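# Unload three sand cores from mould onto plywood

## Task

Lift three sand cores out of the mould and set them on the plywood boards next to it, then release them: the elongated core with the rounded nose, plus the two upright bladed cores in the mould half on the robot's right (the -y, right_arm side). The other two cores must remain upright in the mould.

## Robot and tools

Robot: two 6-joint arms, left_arm and right_arm, each ending in a parallel two-finger gripper with a wrist camera (cam_left_wrist, cam_right_wrist, both 896x504). Calibrated bases in the scene frame: left_arm at (+0.031, +0.345, 0) m, quat_wxyz (+1.000, 0, 0, +0.008); right_arm at (+0.030, -0.335, 0) m, quat_wxyz (+1.000, 0, 0, -0.014). Both bases have +z pointing up.

Frames: the scene frame has its origin at table-top height halfway between the two nominal bases, +x reaching out over the table, +z up, and +y toward left_arm. So the robot's right is the -y side. Camera image left/right does not match these names. Each arm reports its end_effector_position (m) and end_effector_quat_wxyz, and the pose of its wrist camera, in its own base frame; these can be off by a few cm, more at long reach. The end-effector point lies between the finger pads, about 1 cm short of the tips; fingers extend along the gripper's +z and close along its y.

Joint order per arm, always: waist, shoulder, elbow, wrist pitch, wrist yaw, wrist roll. Stated ranges (rad): waist -2.618 to 3.054, shoulder 0.000 to 3.142, elbow 0.000 to 3.142, wrist pitch -1.571 to 1.571, wrist yaw -1.571 to 1.571, wrist roll -2.094 to 2.094; true ends may differ by up to 0.059 rad.

A row is one flat list of 14 numbers, each in [-1, 1], covering both arms even if one is idle: left_arm's six joint values then its opening, then right_arm's six then its opening. Joint values are offsets (not poses), relative to the Joint targets as they were when the action began, not to the previous row. Scale: 1.0 equals 1.202 rad for waist, 1.258 shoulder, 1.3 elbow, 2.073 wrist pitch, 2.022 for wrist yaw and for wrist roll. Sending the same offset in a later action moves further. Opening is absolute: +1 fully open, -1 closed. Writing 0 for an opening is a real half-way command, so to keep a gripper unchanged repeat its current command (see Tool commands).

execute_actions(actions, cameras): actions is a list of actions; each action is a list of up to 15 rows, one row per 1/30 s control step, and a short action repeats its final row to fill 15 steps. An empty list just reports state and images. An action that would push a joint more than 0.059 rad beyond its range is rejected for both arms; a malformed action, or a bad first action, rejects the whole call. cameras selects images: omitted/null/["all"] gives all, [] none, an unknown name voids the call.

move(target, speed, blend, opening_speed, blocking, cameras): target is either one 14-number row or a list of up to 15 rows, every row being offsets from the same starting Joint targets. All joints move together on interpolated paths, so grippers trace curves; there is no collision avoidance. speed is the top rate in rad/s of the joint with farthest to go (0.01 to 2, default 0.5), one value or one per target. blend (rad) rounds corners of a list. opening_speed (0.2 or more, scale units per second) ramps the fingers; use a low value to close gently. Openings in the first row are sent at the start; openings in later rows are applied only after all arms halt at that row. blocking=false returns after about 0.5 s while the move continues. The result adds a move: line: done, off_target (resting more than 0.035 rad from target), moving, held or fault, possibly limits=held, plus each lagging arm's worst joint and its error. Done does not prove nothing was touched.

wait(seconds 0 to 10) lets time pass holding commands. stop brakes a running move (needs braking room). zoom_image(camera, region=[x0, y0, x1, y1] pixels from top-left, at most 504x504) magnifies the latest image of a wrist camera. finished_scene(scene) ends the current scene permanently, given its number; call it only when the cores are placed and released.

Result lines: Joint positions and Joint velocities per arm (rad, rad/s, then finger gap in m; 0.094 is wide open; velocities may say within noise); Joint targets (the base for your next offsets); Tool commands; grip_measured (opening on the command scale; reads up to ~1.6 mm wide when empty and a few mm under part size when squeezing); grip_effort_nm (motor effort, negative closing, not a pad force); Joint torques (joints 1-3 wrap at ±28 N m); joint sent to its limit; joint command not followed (clearance check altered targets); MOTOR HOT and OVER-TEMPERATURE FAULT.

Motion notes: joint speed is capped and targets cannot lead measured angles by more than 0.202 (waist), 0.258, 0.3, 0.573, 0.522, 0.522 rad; targets implying a gripper jump over 200 mm get scaled back. Tiny turns may not start. Unfinished motion must be commanded again. Grip force is roughly 50 to 64 N per pad; past about 0.05 below the first-touch reading (0.11 for round parts) the gripper is at full force. Release by commanding an opening well above grip_measured.

Avoid: dropping cores, opening while a core still moves, fast impacts, pressing hard into the mould or table, arms colliding, and anything leaving the table. If an arm is pinned or dragged, command its targets back past its measured positions. Holding loads or stretching arms heats motors; a fault folds that arm away for the rest of the scene. Occasional outside tugs on held parts can occur.

Each tool is called after ">>>" by a JSON object that holds its "fn" and its "kwargs", one argument or row to a line.

## Session

>>> {"fn": "execute_actions", "kwargs": {
  "actions": []
}}

Scene clock: 0.00 s.
left_arm: end_effector_position=(+0.3919, -0.2703, +0.3417) grip_measured=+1.000 grip_effort_nm=n/a end_effector_quat_wxyz=(+0.564, +0.433, +0.543, -0.447) | right_arm: end_effector_position=(+0.3255, +0.0985, +0.1807) grip_measured=+1.000 grip_effort_nm=n/a end_effector_quat_wxyz=(+0.100, -0.217, +0.970, -0.037)
Joint positions: left_arm=[-0.271 1.676 1.232 0.519 1.072 -0.062 0.094] | right_arm=[0.342 1.662 1.591 -1.308 0.097 -0.107 0.094]
Joint velocities: within noise
Joint torques (N m): no reading
Heat: left arm: 32 °C; right arm: 33 °C.
Joint targets: left_arm=[-0.271 1.667 1.240 0.516 1.072 -0.062] | right_arm=[0.342 1.652 1.601 -1.306 0.099 -0.106]
Tool commands: left_gripper/opening=+1.0 right_gripper/opening=+1.0

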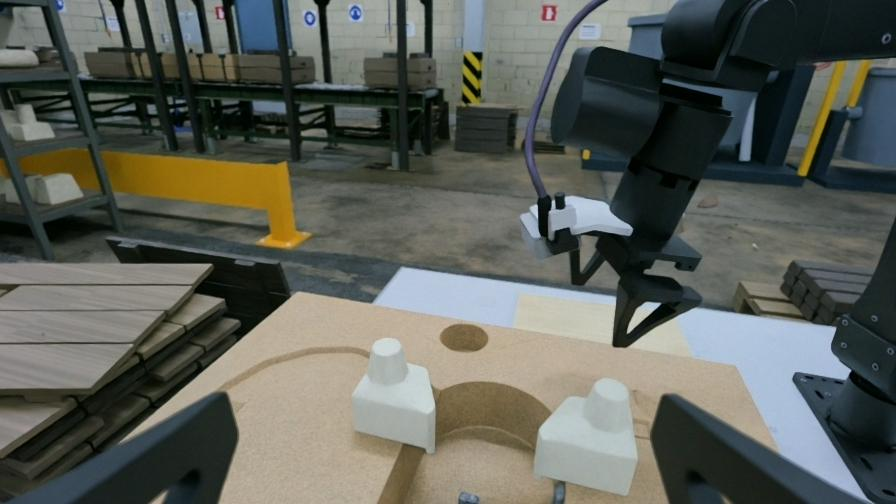

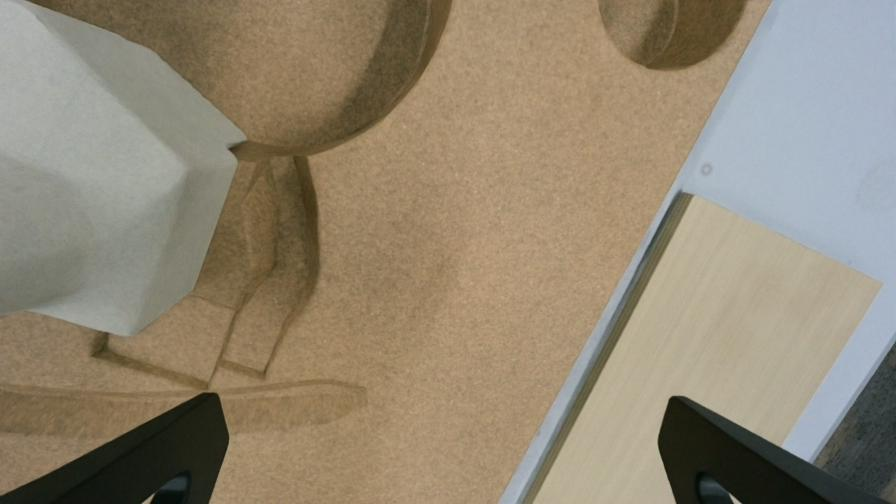

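>>> {"fn": "move", "kwargs": {
  "target": [-0.107,-0.053,0.508,-0.592,-0.53,0.03,1, 0,-0.041,0.23,0.10,-0.049,0.052,1],
  "speed": 0.7
}}

Scene clock: 7.07 s.
left_arm: end_effector_position=(+0.4440, -0.1842, +0.3927) grip_measured=+1.000 grip_effort_nm=0.037 end_effector_quat_wxyz=(+0.520, +0.164, +0.831, -0.109) | right_arm: end_effector_position=(+0.3933, +0.1398, +0.3098) grip_measured=+1.000 grip_effort_nm=0.027 end_effector_quat_wxyz=(+0.338, -0.162, +0.925, +0.054)
Joint positions: left_arm=[-0.392 1.626 1.877 -0.703 0.009 -0.007 0.094] | right_arm=[0.342 1.626 1.871 -1.117 0.007 -0.007 0.094]
Joint velocities: within noise
Joint torques (N m): left_arm=[-0.59 -8.57 7.12 2 -0.05 0.03] | right_arm=[0.01 -8.14 7.64 1.29 -0.07 0.05]
Heat: left arm: 33 °C; right arm: 34 °C.
Joint targets: left_arm=[-0.400 1.600 1.900 -0.711 0.000 -0.001] | right_arm=[0.342 1.601 1.900 -1.099 0.000 -0.001]
move: done

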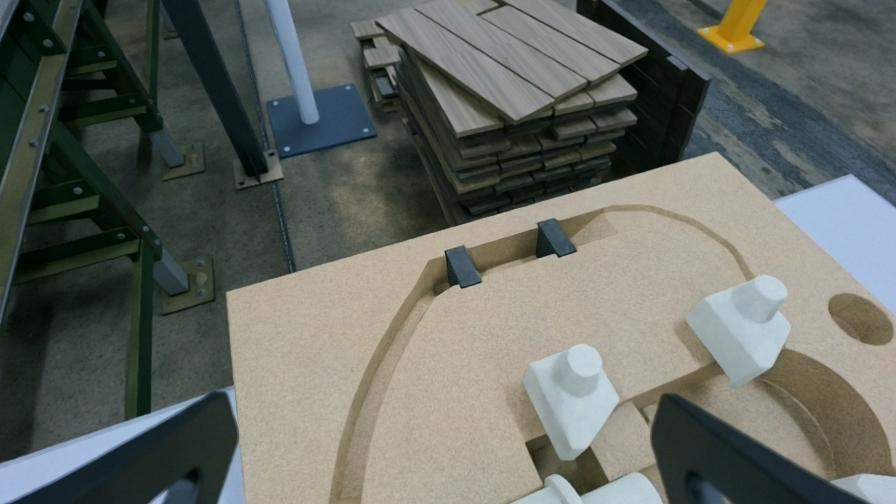

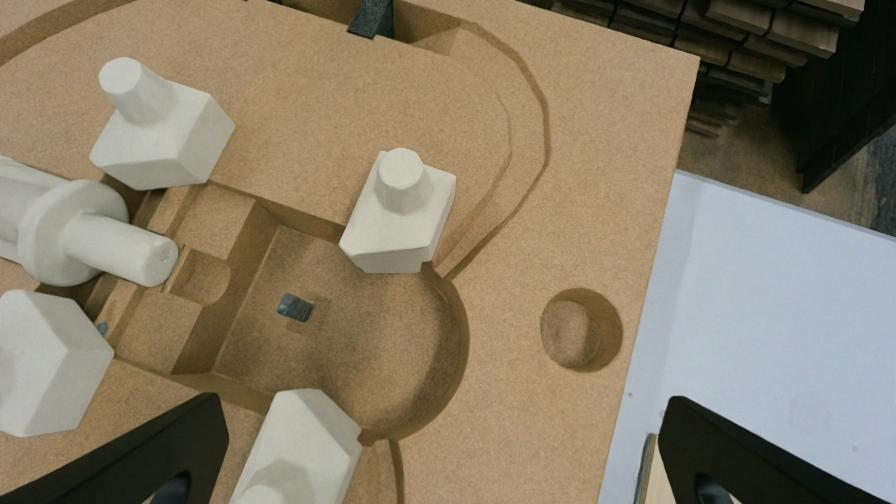

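>>> {"fn": "move", "kwargs": {
  "target": [0,0,0,0,0,0,1, -0.55,0,-0.02,-0.05,0,0,0.6],
  "speed": 1.2,
  "cameras": ["cam_right_wrist"]
}}

Scene clock: 15.23 s.
left_arm: end_effector_position=(+0.4440, -0.1840, +0.3925) grip_measured=+1.000 grip_effort_nm=0.027 end_effector_quat_wxyz=(+0.519, +0.164, +0.832, -0.109) | right_arm: end_effector_position=(+0.3829, -0.1264, +0.2988) grip_measured=+0.603 grip_effort_nm=-0.134 end_effector_quat_wxyz=(+0.304, +0.149, +0.939, -0.051)
Joint positions: left_arm=[-0.392 1.626 1.877 -0.703 0.009 -0.007 0.094] | right_arm=[-0.32 1.626 1.871 -1.19 0.003 -0.006 0.075]
Joint velocities: within noise
Joint torques (N m): left_arm=[-0.53 -8.53 7.19 2.04 -0.07 0] | right_arm=[0.2 -8.06 5.48 0.93 -0.04 0.02]
Heat: left arm: 34 °C; right arm: 34 °C.
Joint targets: left_arm=[-0.400 1.600 1.900 -0.711 0.000 -0.001] | right_arm=[-0.319 1.601 1.874 -1.202 0.000 -0.001]
move: done
Images, in order (width x height): cam_right_wrist 896x504.

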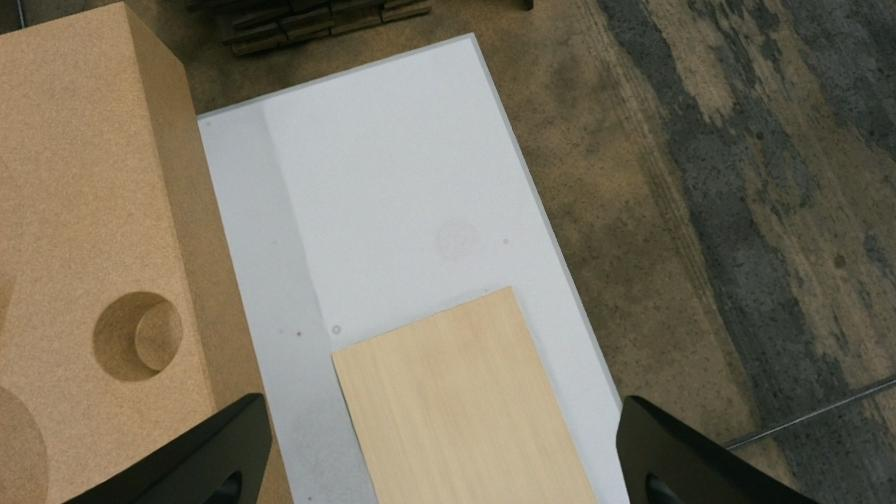

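>>> {"fn": "move", "kwargs": {
  "target": [0,0,0,0,0,0,1, 0.738,-0.2235,-0.42,0.10,0,0,0.6],
  "speed": 1.0,
  "cameras": ["cam_right_wrist"]
}}

Scene clock: 27.47 s.
left_arm: end_effector_position=(+0.4440, -0.1839, +0.3925) grip_measured=+1.000 grip_effort_nm=0.027 end_effector_quat_wxyz=(+0.519, +0.164, +0.832, -0.108) | right_arm: end_effector_position=(+0.2830, +0.1807, +0.2230) grip_measured=+0.603 grip_effort_nm=-0.129 end_effector_quat_wxyz=(+0.262, -0.271, +0.923, +0.076)
Joint positions: left_arm=[-0.392 1.626 1.877 -0.704 0.008 -0.007 0.094] | right_arm=[0.564 1.342 1.338 -1.014 -0.002 -0.005 0.075]
Joint velocities: within noise
Joint torques (N m): left_arm=[-0.5 -8.57 7.19 2.02 -0.07 0.01] | right_arm=[0.34 -5.98 4.96 1.11 0 0.01]
Heat: left arm: 36 °C; right arm: 35 °C.
Joint targets: left_arm=[-0.400 1.600 1.900 -0.712 0.000 -0.001] | right_arm=[0.568 1.319 1.327 -0.995 0.000 -0.001]
move: done
Images, in order (width x height): cam_right_wrist 896x504.

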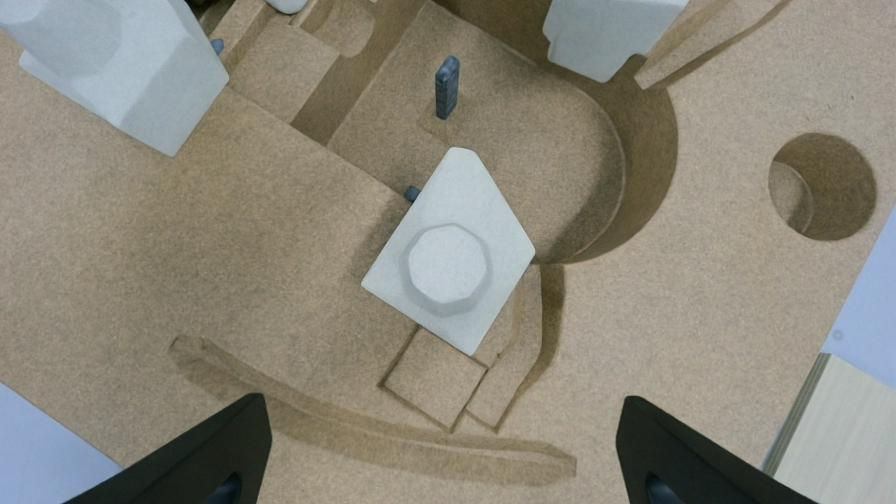

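>>> {"fn": "move", "kwargs": {
  "target": [
    [0,0,0,0,0,0,1, 0,0.087,-0.143,0.141,0,0,0.6],
    [0,0,0,0,0,0,1, 0,0.087,-0.143,0.141,0,0,-0.55]
  ],
  "speed": 0.3,
  "opening_speed": 0.5,
  "cameras": ["cam_right_wrist"]
}}

Scene clock: 35.77 s.
left_arm: end_effector_position=(+0.4440, -0.1839, +0.3925) grip_measured=+1.000 grip_effort_nm=0.027 end_effector_quat_wxyz=(+0.519, +0.164, +0.832, -0.108) | right_arm: end_effector_position=(+0.3110, +0.1986, +0.1627) grip_measured=-0.420 grip_effort_nm=-0.989 end_effector_quat_wxyz=(+0.273, -0.270, +0.920, +0.079)
Joint positions: left_arm=[-0.392 1.626 1.877 -0.704 0.008 -0.007 0.094] | right_arm=[0.564 1.425 1.15 -0.72 -0.002 -0.005 0.027]
Joint velocities: within noise
Joint torques (N m): left_arm=[-0.58 -8.57 7.3 2 -0.06 -0.01] | right_arm=[0.32 -4.68 5.29 1.14 0.02 0.01]
Heat: left arm: 36 °C; right arm: 35 °C.
Joint targets: left_arm=[-0.400 1.600 1.900 -0.712 0.000 -0.001] | right_arm=[0.568 1.429 1.142 -0.702 0.000 -0.001]
move: done
Images, in order (width x height): cam_right_wrist 896x504.

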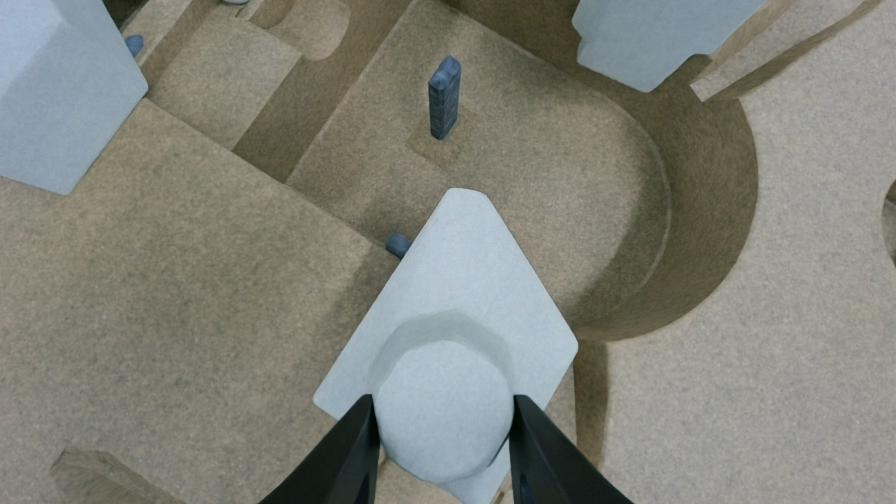

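>>> {"fn": "move", "kwargs": {
  "target": [
    [0,0,0,0,0,0,1, 0.001,0.005,0.163,-0.059,0,0,-0.55],
    [0,0,0,0,0,0,1, 0.001,0.059,0.431,-0.194,0,0,-0.55]
  ],
  "speed": [0.25,0.5],
  "blend": 0.03,
  "cameras": ["cam_right_wrist"]
}}

>>> {"fn": "move", "kwargs": {
  "target": [
    [0,0,0,0,0,0,1, -0.5,0,0,0,0,0.4,-0.55],
    [0,0,0,0,0,0,1, -0.776,-0.309,-0.80,0.529,0,0.989,-0.55]
  ],
  "speed": 0.6,
  "blend": 0.15,
  "cameras": ["cam_right_wrist"]
}}

Scene clock: 47.43 s.
left_arm: end_effector_position=(+0.4440, -0.1839, +0.3925) grip_measured=+1.000 grip_effort_nm=0.022 end_effector_quat_wxyz=(+0.519, +0.164, +0.832, -0.108) | right_arm: end_effector_position=(+0.3124, +0.1994, +0.2665) grip_measured=-0.422 grip_effort_nm=-0.999 end_effector_quat_wxyz=(+0.267, -0.270, +0.922, +0.078)
Joint positions: left_arm=[-0.392 1.626 1.877 -0.704 0.008 -0.007 0.094] | right_arm=[0.564 1.51 1.653 -1.15 -0.002 -0.005 0.027]
Joint velocities: within noise
Joint torques (N m): left_arm=[-0.55 -8.54 7.21 2.03 -0.06 0] | right_arm=[0.43 -5.78 9.37 1.4 0.01 0.01]
Heat: left arm: 36 °C; right arm: 36 °C.
Joint targets: left_arm=[-0.400 1.600 1.900 -0.711 0.000 -0.001] | right_arm=[0.569 1.503 1.702 -1.105 0.000 -0.001]
move: off_target (right_arm); right_arm: the elbow is farthest, 0.049 rad from its target
Images, in order (width x height): cam_right_wrist 896x504.

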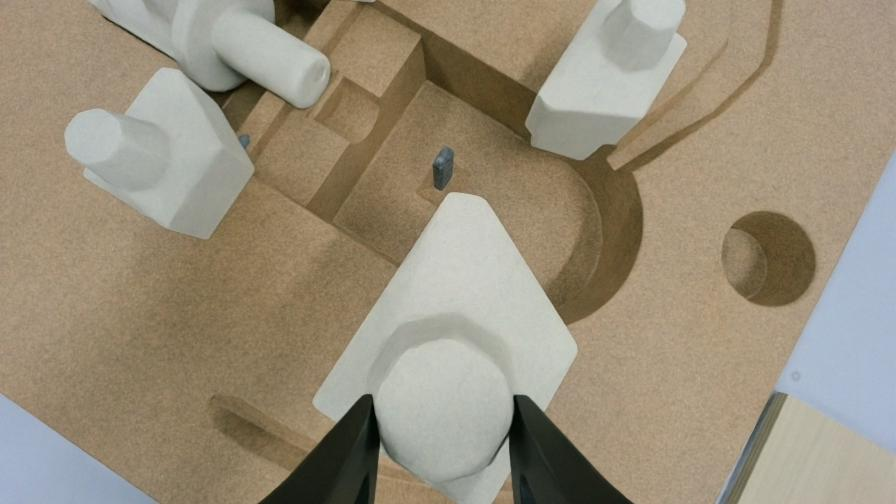

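Scene clock: 51.60 s.
left_arm: end_effector_position=(+0.4440, -0.1839, +0.3925) grip_measured=+1.000 grip_effort_nm=0.037 end_effector_quat_wxyz=(+0.519, +0.164, +0.832, -0.108) | right_arm: end_effector_position=(+0.3362, -0.1245, +0.1495) grip_measured=-0.422 grip_effort_nm=-1.004 end_effector_quat_wxyz=(+0.312, +0.821, +0.343, +0.333)
Joint positions: left_arm=[-0.392 1.626 1.877 -0.704 0.008 -0.007 0.094] | right_arm=[-0.358 1.154 0.651 -0.119 -0.001 1.992 0.027]
Joint velocities: within noise
Joint torques (N m): left_arm=[-0.61 -8.64 7.13 2.02 -0.07 0] | right_arm=[-0.47 -6.31 7.04 2.42 0 0.05]
Heat: left arm: 36 °C; right arm: 37 °C.
Joint targets: left_arm=[-0.400 1.600 1.900 -0.711 0.000 -0.001] | right_arm=[-0.364 1.114 0.662 -0.008 0.000 1.999]
move: off_target (right_arm); right_arm: the wrist pitch is farthest, 0.111 rad from its target
Images, in order (width x height): cam_right_wrist 896x504.

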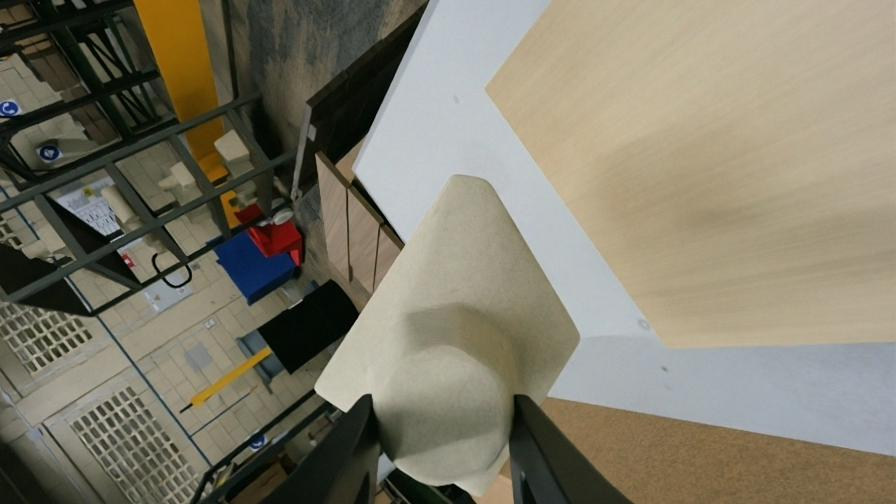

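>>> {"fn": "move", "kwargs": {
  "target": [0,0,0,0,0,0,1, 0,0.111,-0.22,0.215,0,0,-0.55],
  "speed": 0.35,
  "cameras": ["cam_right_wrist"]
}}

Scene clock: 57.37 s.
left_arm: end_effector_position=(+0.4440, -0.1839, +0.3925) grip_measured=+1.000 grip_effort_nm=0.037 end_effector_quat_wxyz=(+0.519, +0.164, +0.832, -0.108) | right_arm: end_effector_position=(+0.3303, -0.1224, +0.0881) grip_measured=-0.422 grip_effort_nm=-1.004 end_effector_quat_wxyz=(+0.334, +0.806, +0.335, +0.357)
Joint positions: left_arm=[-0.392 1.626 1.877 -0.704 0.008 -0.007 0.094] | right_arm=[-0.358 1.259 0.372 0.338 -0.001 1.996 0.027]
Joint velocities: within noise
Joint torques (N m): left_arm=[-0.57 -8.54 7.19 2.03 -0.05 0.02] | right_arm=[-0.46 -3.54 5.63 2.37 -0.01 0]
Heat: left arm: 37 °C; right arm: 40 °C.
Joint targets: left_arm=[-0.400 1.600 1.900 -0.711 0.000 -0.001] | right_arm=[-0.364 1.254 0.376 0.438 0.000 1.999]
move: off_target (right_arm); right_arm: the wrist pitch is farthest, 0.100 rad from its target
Images, in order (width x height): cam_right_wrist 896x504.

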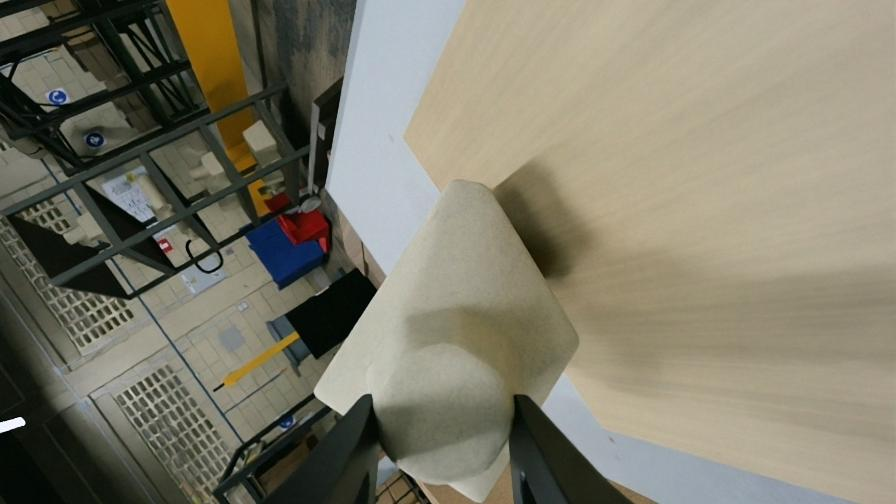

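>>> {"fn": "move", "kwargs": {
  "target": [0,0,0,0,0,0,1, 0,0.02,-0.045,0.04,0,0,-0.55],
  "speed": 0.2,
  "cameras": ["cam_right_wrist"]
}}

Scene clock: 63.63 s.
left_arm: end_effector_position=(+0.4440, -0.1839, +0.3925) grip_measured=+1.000 grip_effort_nm=0.027 end_effector_quat_wxyz=(+0.519, +0.164, +0.832, -0.108) | right_arm: end_effector_position=(+0.3281, -0.1215, +0.0823) grip_measured=-0.422 grip_effort_nm=-1.009 end_effector_quat_wxyz=(+0.343, +0.798, +0.331, +0.368)
Joint positions: left_arm=[-0.392 1.626 1.877 -0.704 0.008 -0.007 0.094] | right_arm=[-0.358 1.28 0.318 0.446 -0.001 1.998 0.027]
Joint velocities: within noise
Joint torques (N m): left_arm=[-0.53 -8.59 7.12 2.02 -0.07 0.01] | right_arm=[-0.46 -3.19 5.09 2.12 -0.01 -0.03]
Heat: left arm: 37 °C; right arm: 41 °C.
Joint targets: left_arm=[-0.400 1.600 1.900 -0.711 0.000 -0.001] | right_arm=[-0.363 1.279 0.318 0.521 0.000 1.999]
move: off_target (right_arm); right_arm: the wrist pitch is farthest, 0.075 rad from its target
Images, in order (width x height): cam_right_wrist 896x504.

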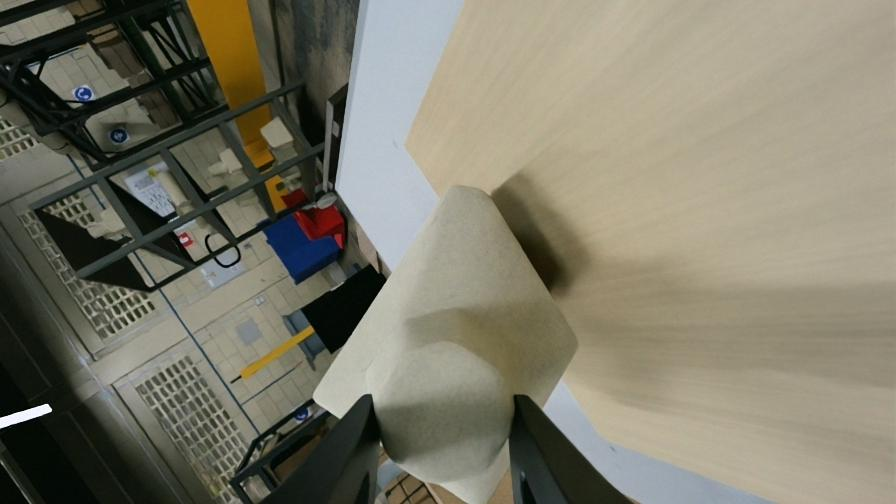

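>>> {"fn": "move", "kwargs": {
  "target": [0,0,0,0,0,0,1, 0,0.022,-0.035,0.03,0,0,-0.55],
  "speed": 0.15,
  "cameras": ["cam_right_wrist"]
}}

>>> {"fn": "move", "kwargs": {
  "target": [0,0,0,0,0,0,1, 0,0.02,-0.03,0.028,0,0,-0.55],
  "speed": 0.15,
  "cameras": ["cam_right_wrist"]
}}

Scene clock: 67.63 s.
left_arm: end_effector_position=(+0.4440, -0.1839, +0.3925) grip_measured=+1.000 grip_effort_nm=0.027 end_effector_quat_wxyz=(+0.519, +0.164, +0.832, -0.108) | right_arm: end_effector_position=(+0.3259, -0.1216, +0.0778) grip_measured=-0.422 grip_effort_nm=-1.009 end_effector_quat_wxyz=(+0.352, +0.793, +0.326, +0.376)
Joint positions: left_arm=[-0.392 1.626 1.877 -0.704 0.008 -0.007 0.094] | right_arm=[-0.358 1.304 0.277 0.537 0.004 2.001 0.027]
Joint velocities: within noise
Joint torques (N m): left_arm=[-0.55 -8.59 7.25 2.03 -0.08 0] | right_arm=[-0.46 -2.82 4.63 1.91 -0.05 -0.06]
Heat: left arm: 37 °C; right arm: 42 °C.
Joint targets: left_arm=[-0.400 1.600 1.900 -0.711 0.000 -0.001] | right_arm=[-0.363 1.307 0.272 0.583 0.000 1.999]
move: off_target (right_arm); right_arm: the wrist pitch is farthest, 0.046 rad from its target
Images, in order (width x height): cam_right_wrist 896x504.

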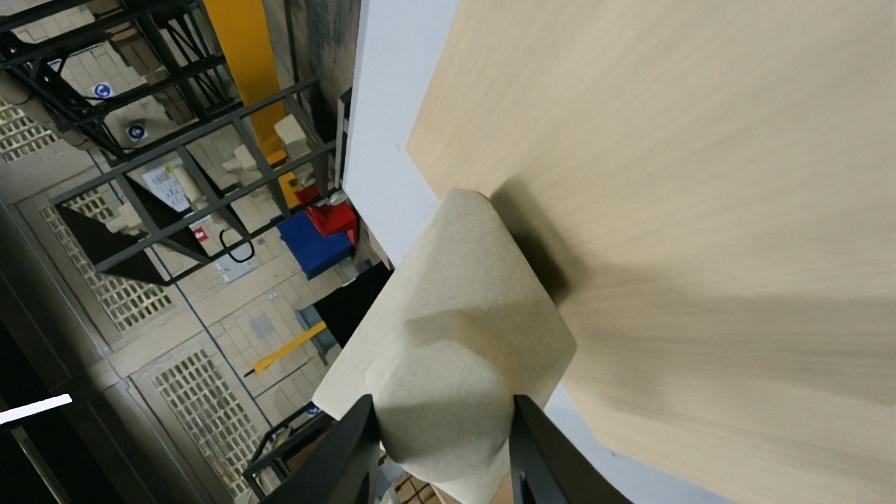

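Scene clock: 68.50 s.
left_arm: end_effector_position=(+0.4440, -0.1839, +0.3925) grip_measured=+1.000 grip_effort_nm=0.032 end_effector_quat_wxyz=(+0.519, +0.164, +0.832, -0.108) | right_arm: end_effector_position=(+0.3238, -0.1212, +0.0745) grip_measured=-0.422 grip_effort_nm=-1.004 end_effector_quat_wxyz=(+0.359, +0.788, +0.322, +0.383)
Joint positions: left_arm=[-0.392 1.626 1.877 -0.704 0.008 -0.007 0.094] | right_arm=[-0.358 1.326 0.242 0.618 0.006 2.004 0.027]
Joint velocities: within noise
Joint torques (N m): left_arm=[-0.55 -8.49 7.21 2.02 -0.07 0.02] | right_arm=[-0.43 -2.63 4.08 1.67 -0.07 -0.09]
Heat: left arm: 37 °C; right arm: 42 °C.
Joint targets: left_arm=[-0.400 1.600 1.900 -0.711 0.000 -0.001] | right_arm=[-0.363 1.332 0.233 0.641 0.000 1.999]
move: done
Images, in order (width x height): cam_right_wrist 896x504.

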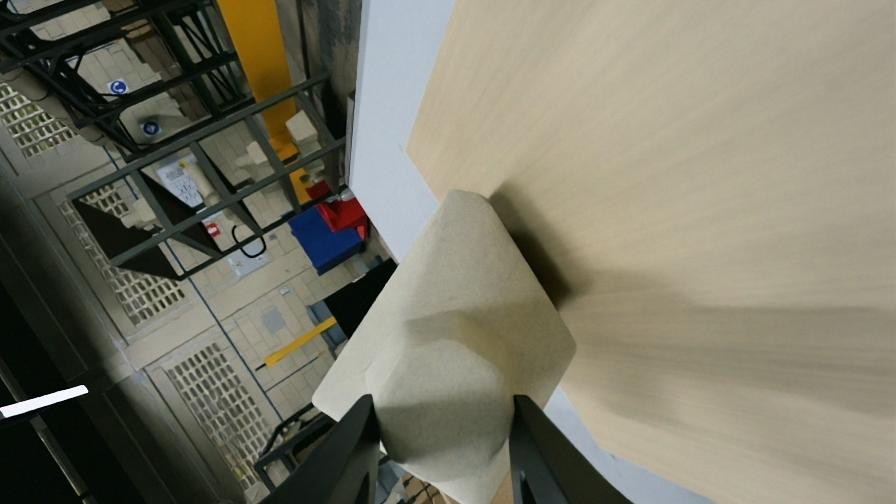

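>>> {"fn": "move", "kwargs": {
  "target": [0,0,0,0,0,0,1, 0,0.028,-0.04,0.02,0,0,-0.55],
  "speed": 0.15,
  "cameras": ["cam_right_wrist"]
}}

>>> {"fn": "move", "kwargs": {
  "target": [0,0,0,0,0,0,1, 0,0.028,-0.04,0.02,0,0,-0.55],
  "speed": 0.15,
  "cameras": ["cam_right_wrist"]
}}

Scene clock: 72.53 s.
left_arm: end_effector_position=(+0.4440, -0.1839, +0.3925) grip_measured=+1.000 grip_effort_nm=0.027 end_effector_quat_wxyz=(+0.519, +0.164, +0.832, -0.108) | right_arm: end_effector_position=(+0.3197, -0.1204, +0.0694) grip_measured=-0.422 grip_effort_nm=-1.009 end_effector_quat_wxyz=(+0.365, +0.784, +0.317, +0.389)
Joint positions: left_arm=[-0.392 1.626 1.877 -0.704 0.008 -0.007 0.094] | right_arm=[-0.358 1.356 0.2 0.711 0.01 2.008 0.027]
Joint velocities: within noise
Joint torques (N m): left_arm=[-0.58 -8.51 7.1 2.04 -0.07 -0.01] | right_arm=[-0.46 -2.22 3.17 1.2 -0.11 -0.14]
Heat: left arm: 37 °C; right arm: 41 °C.
Joint targets: left_arm=[-0.400 1.600 1.900 -0.711 0.000 -0.001] | right_arm=[-0.363 1.367 0.181 0.682 0.000 1.999]
move: done
Images, in order (width x height): cam_right_wrist 896x504.

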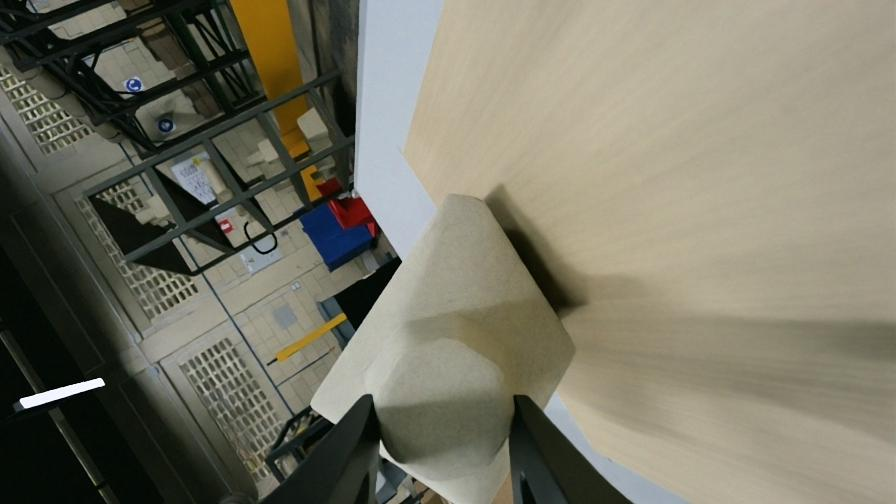

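Scene clock: 73.40 s.
left_arm: end_effector_position=(+0.4440, -0.1839, +0.3925) grip_measured=+1.000 grip_effort_nm=0.032 end_effector_quat_wxyz=(+0.519, +0.164, +0.832, -0.108) | right_arm: end_effector_position=(+0.3144, -0.1189, +0.0644) grip_measured=-0.422 grip_effort_nm=-1.009 end_effector_quat_wxyz=(+0.371, +0.780, +0.315, +0.394)
Joint positions: left_arm=[-0.392 1.626 1.877 -0.704 0.008 -0.007 0.094] | right_arm=[-0.358 1.386 0.156 0.803 0.012 2.008 0.027]
Joint velocities: within noise
Joint torques (N m): left_arm=[-0.58 -8.49 7.2 2.02 -0.09 0] | right_arm=[-0.46 -1.74 2.22 0.72 -0.13 -0.14]
Heat: left arm: 37 °C; right arm: 41 °C.
Joint targets: left_arm=[-0.400 1.600 1.900 -0.711 0.000 -0.001] | right_arm=[-0.363 1.402 0.129 0.724 0.000 1.999]
move: off_target (right_arm); right_arm: the wrist pitch is farthest, 0.080 rad from its target
Images, in order (width x height): cam_right_wrist 896x504.

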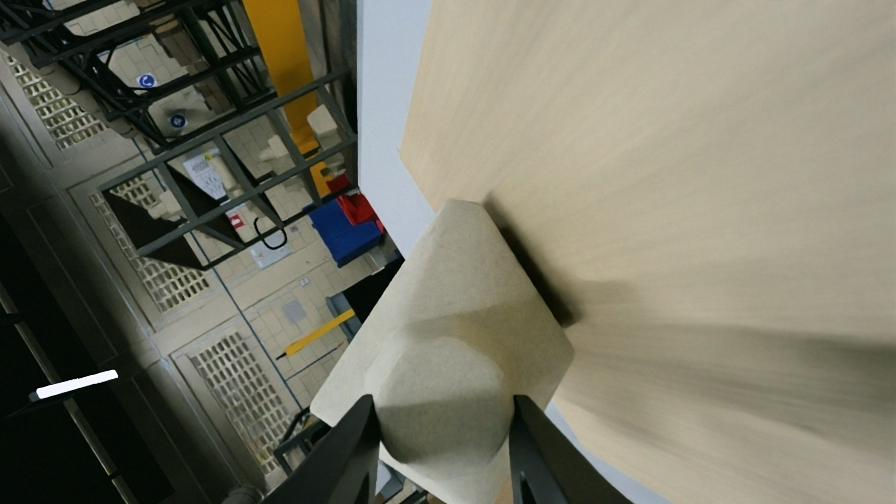

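>>> {"fn": "move", "kwargs": {
  "target": [0,0,0,0,0,0,1, 0,0.022,-0.035,0.03,0,0,-0.55],
  "speed": 0.15,
  "cameras": ["cam_right_wrist"]
}}

>>> {"fn": "move", "kwargs": {
  "target": [0,0,0,0,0,0,1, 0,0.016,-0.028,0.03,0,0,-0.55],
  "speed": 0.15,
  "cameras": ["cam_right_wrist"]
}}

Scene clock: 77.30 s.
left_arm: end_effector_position=(+0.4440, -0.1839, +0.3925) grip_measured=+1.000 grip_effort_nm=0.032 end_effector_quat_wxyz=(+0.519, +0.164, +0.832, -0.108) | right_arm: end_effector_position=(+0.3087, -0.1167, +0.0610) grip_measured=-0.422 grip_effort_nm=-1.004 end_effector_quat_wxyz=(+0.376, +0.775, +0.313, +0.400)
Joint positions: left_arm=[-0.392 1.626 1.877 -0.704 0.008 -0.007 0.094] | right_arm=[-0.358 1.41 0.113 0.889 0.012 2.008 0.027]
Joint velocities: within noise
Joint torques (N m): left_arm=[-0.53 -8.57 7.2 2.02 -0.08 0] | right_arm=[-0.44 -1.5 1.72 0.55 -0.14 -0.14]
Heat: left arm: 37 °C; right arm: 40 °C.
Joint targets: left_arm=[-0.400 1.600 1.900 -0.711 0.000 -0.001] | right_arm=[-0.363 1.430 0.083 0.786 0.000 1.999]
move: off_target (right_arm); right_arm: the wrist pitch is farthest, 0.103 rad from its target
Images, in order (width x height): cam_right_wrist 896x504.

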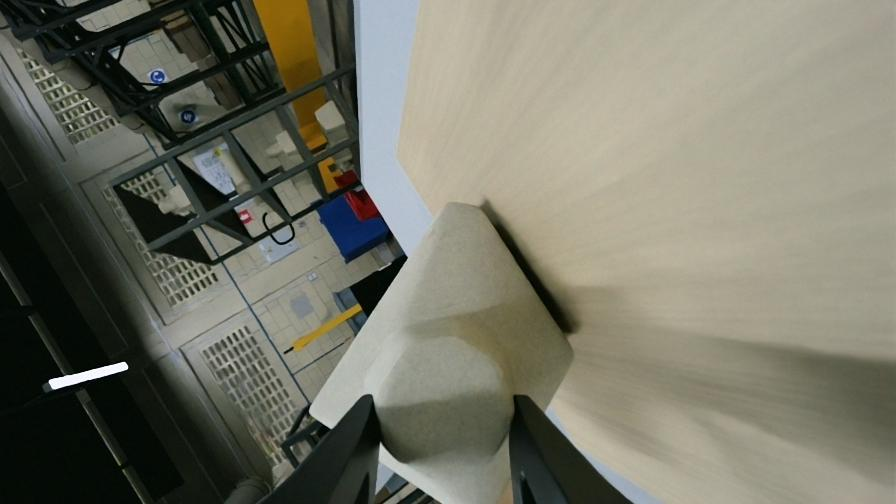

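Scene clock: 78.13 s.
left_arm: end_effector_position=(+0.4440, -0.1839, +0.3925) grip_measured=+1.000 grip_effort_nm=0.022 end_effector_quat_wxyz=(+0.519, +0.164, +0.832, -0.108) | right_arm: end_effector_position=(+0.3033, -0.1147, +0.0587) grip_measured=-0.422 grip_effort_nm=-1.004 end_effector_quat_wxyz=(+0.381, +0.771, +0.311, +0.405)
Joint positions: left_arm=[-0.392 1.626 1.877 -0.704 0.008 -0.007 0.094] | right_arm=[-0.358 1.429 0.078 0.959 0.012 2.008 0.027]
Joint velocities: within noise
Joint torques (N m): left_arm=[-0.58 -8.64 7.24 2.04 -0.08 0.04] | right_arm=[-0.46 -1.37 1.47 0.51 -0.13 -0.13]
Heat: left arm: 37 °C; right arm: 40 °C.
Joint targets: left_arm=[-0.400 1.600 1.900 -0.711 0.000 -0.001] | right_arm=[-0.363 1.450 0.047 0.848 0.000 1.999]
move: off_target (right_arm); right_arm: the wrist pitch is farthest, 0.110 rad from its target
Images, in order (width x height): cam_right_wrist 896x504.

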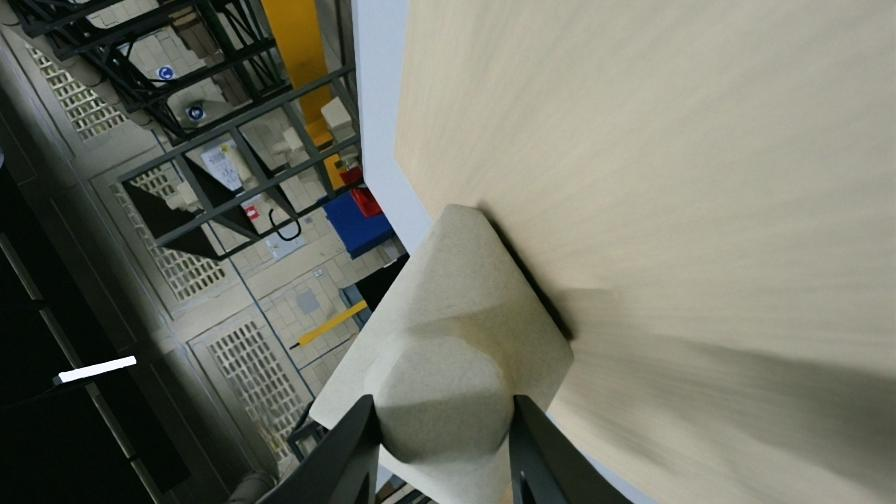

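>>> {"fn": "move", "kwargs": {
  "target": [0,0,0,0,0,0,1, 0,0.016,-0.032,0.03,0,0,-0.55],
  "speed": 0.15,
  "cameras": ["cam_right_wrist"]
}}

>>> {"fn": "move", "kwargs": {
  "target": [0,0,0,0,0,0,1, 0,0.010,-0.024,0.025,0,0,-0.55],
  "speed": 0.15,
  "cameras": ["cam_right_wrist"]
}}

Scene clock: 81.27 s.
left_arm: end_effector_position=(+0.4440, -0.1839, +0.3925) grip_measured=+1.000 grip_effort_nm=0.037 end_effector_quat_wxyz=(+0.519, +0.164, +0.832, -0.108) | right_arm: end_effector_position=(+0.2964, -0.1122, +0.0562) grip_measured=-0.423 grip_effort_nm=-1.004 end_effector_quat_wxyz=(+0.384, +0.768, +0.310, +0.409)
Joint positions: left_arm=[-0.392 1.626 1.877 -0.704 0.008 -0.007 0.094] | right_arm=[-0.358 1.449 0.038 1.031 0.012 2.008 0.027]
Joint velocities: within noise
Joint torques (N m): left_arm=[-0.51 -8.55 7.13 2.02 -0.07 0.02] | right_arm=[-0.44 -1.17 1.05 0.44 -0.13 -0.15]
Heat: left arm: 37 °C; right arm: 39 °C.
Joint targets: left_arm=[-0.400 1.600 1.900 -0.711 0.000 -0.001] | right_arm=[-0.363 1.470 0.006 0.911 0.000 1.999]
move: off_target (right_arm); right_arm: the wrist pitch is farthest, 0.121 rad from its target
Images, in order (width x height): cam_right_wrist 896x504.

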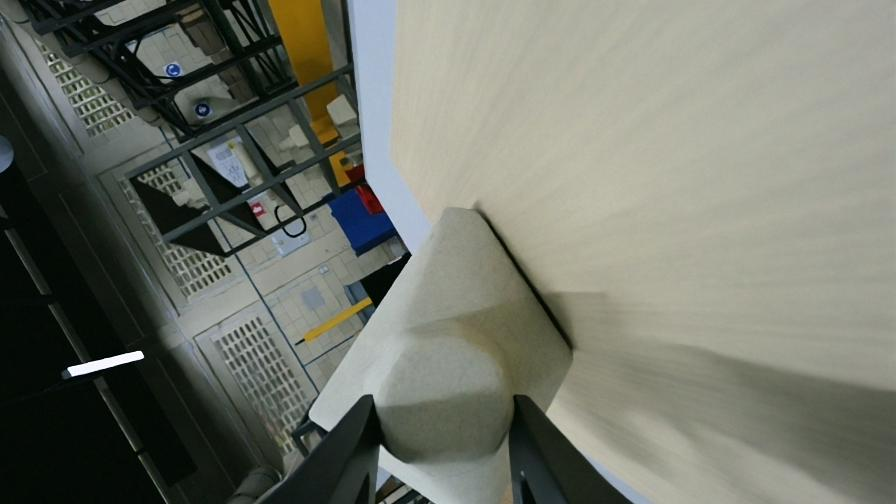

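Scene clock: 82.07 s.
left_arm: end_effector_position=(+0.4440, -0.1839, +0.3925) grip_measured=+1.000 grip_effort_nm=0.027 end_effector_quat_wxyz=(+0.519, +0.164, +0.832, -0.108) | right_arm: end_effector_position=(+0.2930, -0.1108, +0.0553) grip_measured=-0.424 grip_effort_nm=-1.004 end_effector_quat_wxyz=(+0.387, +0.765, +0.309, +0.411)
Joint positions: left_arm=[-0.392 1.626 1.877 -0.704 0.008 -0.007 0.094] | right_arm=[-0.358 1.462 0.017 1.074 0.012 2.008 0.027]
Joint velocities: within noise
Joint torques (N m): left_arm=[-0.55 -8.54 7.19 2 -0.06 -0.01] | right_arm=[-0.44 -1.16 1.01 0.5 -0.13 -0.15]
Heat: left arm: 37 °C; right arm: 39 °C.
Joint targets: left_arm=[-0.400 1.600 1.900 -0.711 0.000 -0.001] | right_arm=[-0.363 1.483 -0.014 0.962 -0.001 1.999]
joint sent to its limit (right arm) — the elbow, lower limit.
move: off_target (right_arm); right_arm: the wrist pitch is farthest, 0.111 rad from its target
Images, in order (width x height): cam_right_wrist 896x504.

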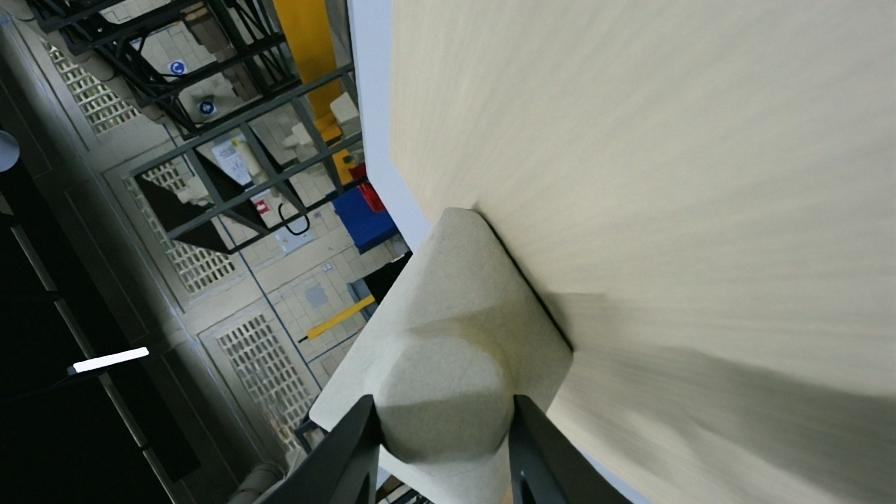

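>>> {"fn": "move", "kwargs": {
  "target": [0,0,0,0,0,0,1, 0,0,0.012,0.02,0,0,-0.25],
  "speed": 0.1,
  "opening_speed": 0.2,
  "cameras": ["cam_right_wrist"]
}}

Scene clock: 86.57 s.
left_arm: end_effector_position=(+0.4440, -0.1839, +0.3925) grip_measured=+1.000 grip_effort_nm=0.032 end_effector_quat_wxyz=(+0.519, +0.164, +0.832, -0.108) | right_arm: end_effector_position=(+0.2927, -0.1102, +0.0535) grip_measured=-0.253 grip_effort_nm=0.168 end_effector_quat_wxyz=(+0.384, +0.767, +0.311, +0.410)
Joint positions: left_arm=[-0.392 1.626 1.877 -0.704 0.008 -0.007 0.094] | right_arm=[-0.358 1.468 0.017 1.073 0.009 2.007 0.035]
Joint velocities: within noise
Joint torques (N m): left_arm=[-0.47 -8.57 7.32 2.01 -0.09 0.01] | right_arm=[-0.46 -1.55 2.14 0.88 -0.11 -0.14]
Heat: left arm: 37 °C; right arm: 38 °C.
Joint targets: left_arm=[-0.400 1.600 1.900 -0.711 0.000 -0.001] | right_arm=[-0.363 1.483 0.002 1.004 -0.001 1.999]
move: off_target (right_arm); right_arm: the wrist pitch is farthest, 0.070 rad from its target
Images, in order (width x height): cam_right_wrist 896x504.

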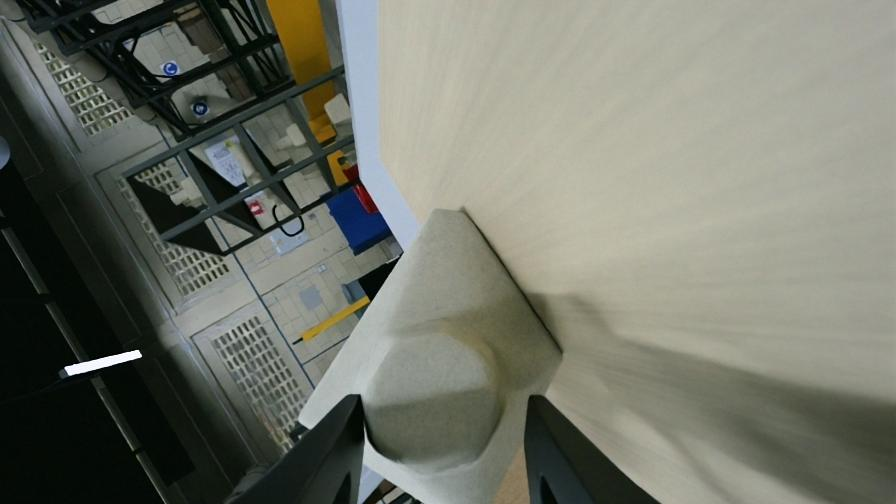

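>>> {"fn": "move", "kwargs": {
  "target": [0,0,0,0,0,0,1, 0,-0.163,0.085,-0.134,0,0,-0.12],
  "speed": 0.15,
  "opening_speed": 0.2,
  "cameras": ["cam_right_wrist"]
}}

Scene clock: 115.00 s.
left_arm: end_effector_position=(+0.4440, -0.1839, +0.3925) grip_measured=+1.000 grip_effort_nm=0.022 end_effector_quat_wxyz=(+0.519, +0.164, +0.832, -0.108) | right_arm: end_effector_position=(+0.2939, -0.1098, +0.0542) grip_measured=-0.123 grip_effort_nm=0.168 end_effector_quat_wxyz=(+0.359, +0.787, +0.323, +0.384)
Joint positions: left_arm=[-0.392 1.626 1.877 -0.704 0.008 -0.007 0.094] | right_arm=[-0.358 1.293 0.089 0.741 0.005 2.003 0.041]
Joint velocities: within noise
Joint torques (N m): left_arm=[-0.58 -8.57 7.16 2.02 -0.09 -0.01] | right_arm=[-0.47 -3.56 6.23 1.33 -0.06 -0.08]
Heat: left arm: 37 °C; right arm: 37 °C.
Joint targets: left_arm=[-0.400 1.600 1.900 -0.711 0.000 -0.001] | right_arm=[-0.363 1.278 0.112 0.726 0.000 1.999]
move: done
Images, in order (width x height): cam_right_wrist 896x504.

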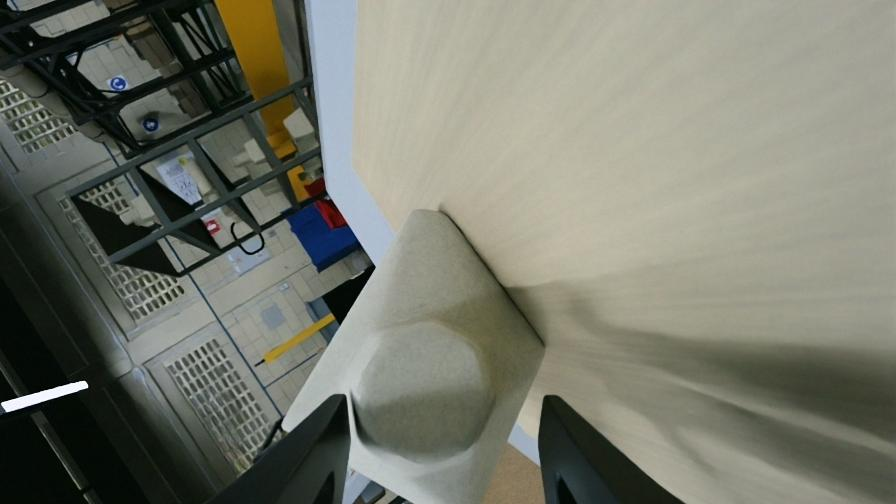

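>>> {"fn": "move", "kwargs": {
  "target": [
    [0,0,0,0,0,0,1, 0,0,0.012,0,0,0,-0.12],
    [0,0,0,0,0,0,1, -0.005,-0.348,0.031,-0.262,0,0,0.0]
  ],
  "speed": 0.25,
  "opening_speed": 0.5,
  "cameras": ["cam_right_wrist"]
}}

Scene clock: 123.30 s.
left_arm: end_effector_position=(+0.4440, -0.1839, +0.3925) grip_measured=+1.000 grip_effort_nm=0.027 end_effector_quat_wxyz=(+0.519, +0.164, +0.832, -0.108) | right_arm: end_effector_position=(+0.2645, -0.0998, +0.0723) grip_measured=-0.003 grip_effort_nm=0.178 end_effector_quat_wxyz=(+0.340, +0.804, +0.328, +0.362)
Joint positions: left_arm=[-0.392 1.626 1.877 -0.704 0.008 -0.007 0.094] | right_arm=[-0.362 0.851 0.121 0.198 0.004 2.003 0.047]
Joint velocities: within noise
Joint torques (N m): left_arm=[-0.51 -8.5 7.16 2.03 -0.07 0.02] | right_arm=[-0.68 -1.5 8.35 1.29 -0.06 -0.08]
Heat: left arm: 38 °C; right arm: 38 °C.
Joint targets: left_arm=[-0.400 1.600 1.900 -0.711 0.000 -0.001] | right_arm=[-0.370 0.840 0.153 0.183 0.000 1.999]
move: done
Images, in order (width x height): cam_right_wrist 896x504.

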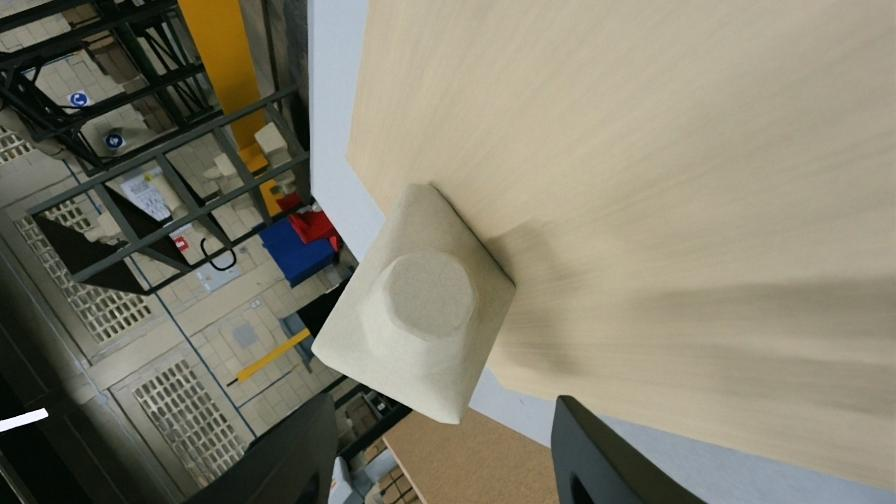

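>>> {"fn": "move", "kwargs": {
  "target": [
    [0,0,0,0,0,0,1, -0.01,-0.03,0.3,0,0,-0.15,0.45],
    [0,0,0,0,0,0,1, 0.631,0.556,0.693,-0.081,0,-0.9886,0.45]
  ],
  "speed": [0.6,1.0],
  "blend": 0.08,
  "opening_speed": 0.5,
  "cameras": ["cam_right_wrist"]
}}

Scene clock: 133.80 s.
left_arm: end_effector_position=(+0.4440, -0.1839, +0.3925) grip_measured=+1.000 grip_effort_nm=0.032 end_effector_quat_wxyz=(+0.519, +0.164, +0.832, -0.108) | right_arm: end_effector_position=(+0.4366, +0.1791, +0.1963) grip_measured=+0.447 grip_effort_nm=0.173 end_effector_quat_wxyz=(+0.504, -0.162, +0.842, +0.100)
Joint positions: left_arm=[-0.392 1.626 1.877 -0.704 0.008 -0.007 0.094] | right_arm=[0.387 1.533 1.016 0.026 0.001 0.007 0.068]
Joint velocities: within noise
Joint torques (N m): left_arm=[-0.53 -8.5 7.13 2.02 -0.08 0.02] | right_arm=[0.17 -5.65 9.21 1.35 -0.02 -0.11]
Heat: left arm: 38 °C; right arm: 38 °C.
Joint targets: left_arm=[-0.400 1.600 1.900 -0.711 0.000 -0.001] | right_arm=[0.389 1.539 1.054 0.015 0.000 0.000]
move: off_target (right_arm); right_arm: the elbow is farthest, 0.037 rad from its target
Images, in order (width x height): cam_right_wrist 896x504.

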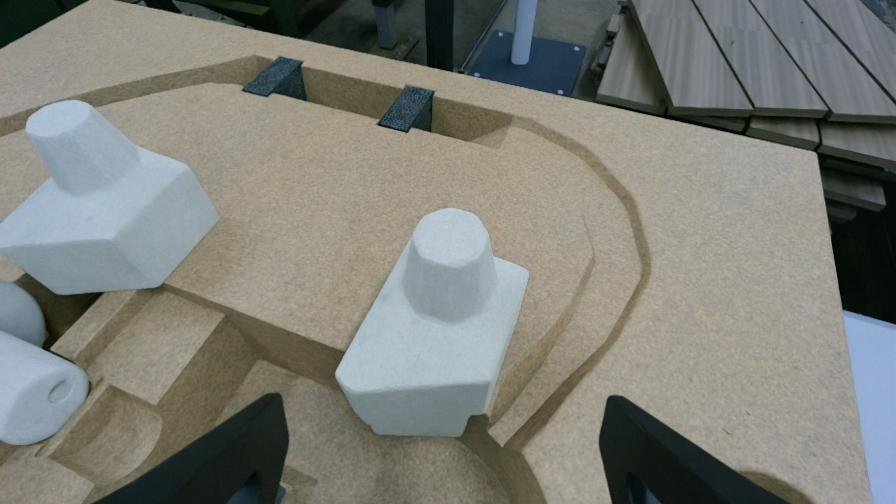

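>>> {"fn": "move", "kwargs": {
  "target": [0,0,0,0,0,0,1, 0.002,0.229,0.13,0.06,0,0,0.45],
  "speed": 0.3,
  "cameras": ["cam_right_wrist"]
}}

Scene clock: 141.53 s.
left_arm: end_effector_position=(+0.4440, -0.1839, +0.3925) grip_measured=+1.000 grip_effort_nm=0.042 end_effector_quat_wxyz=(+0.519, +0.164, +0.832, -0.108) | right_arm: end_effector_position=(+0.4946, +0.2027, +0.1562) grip_measured=+0.447 grip_effort_nm=0.173 end_effector_quat_wxyz=(+0.495, -0.163, +0.848, +0.098)
Joint positions: left_arm=[-0.392 1.626 1.877 -0.704 0.008 -0.007 0.094] | right_arm=[0.387 1.819 1.187 0.119 0.001 0.006 0.068]
Joint velocities: within noise
Joint torques (N m): left_arm=[-0.62 -8.53 7.15 2 -0.09 0] | right_arm=[0.39 -7.62 8.85 1.59 -0.02 -0.12]
Heat: left arm: 38 °C; right arm: 38 °C.
Joint targets: left_arm=[-0.400 1.600 1.900 -0.711 0.000 -0.001] | right_arm=[0.391 1.828 1.223 0.139 0.000 0.000]
move: off_target (right_arm); right_arm: the elbow is farthest, 0.036 rad from its target
Images, in order (width x height): cam_right_wrist 896x504.

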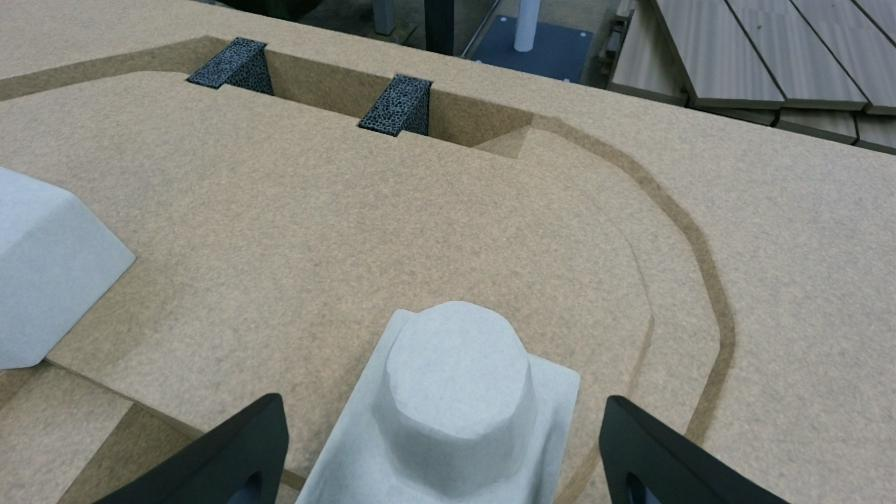

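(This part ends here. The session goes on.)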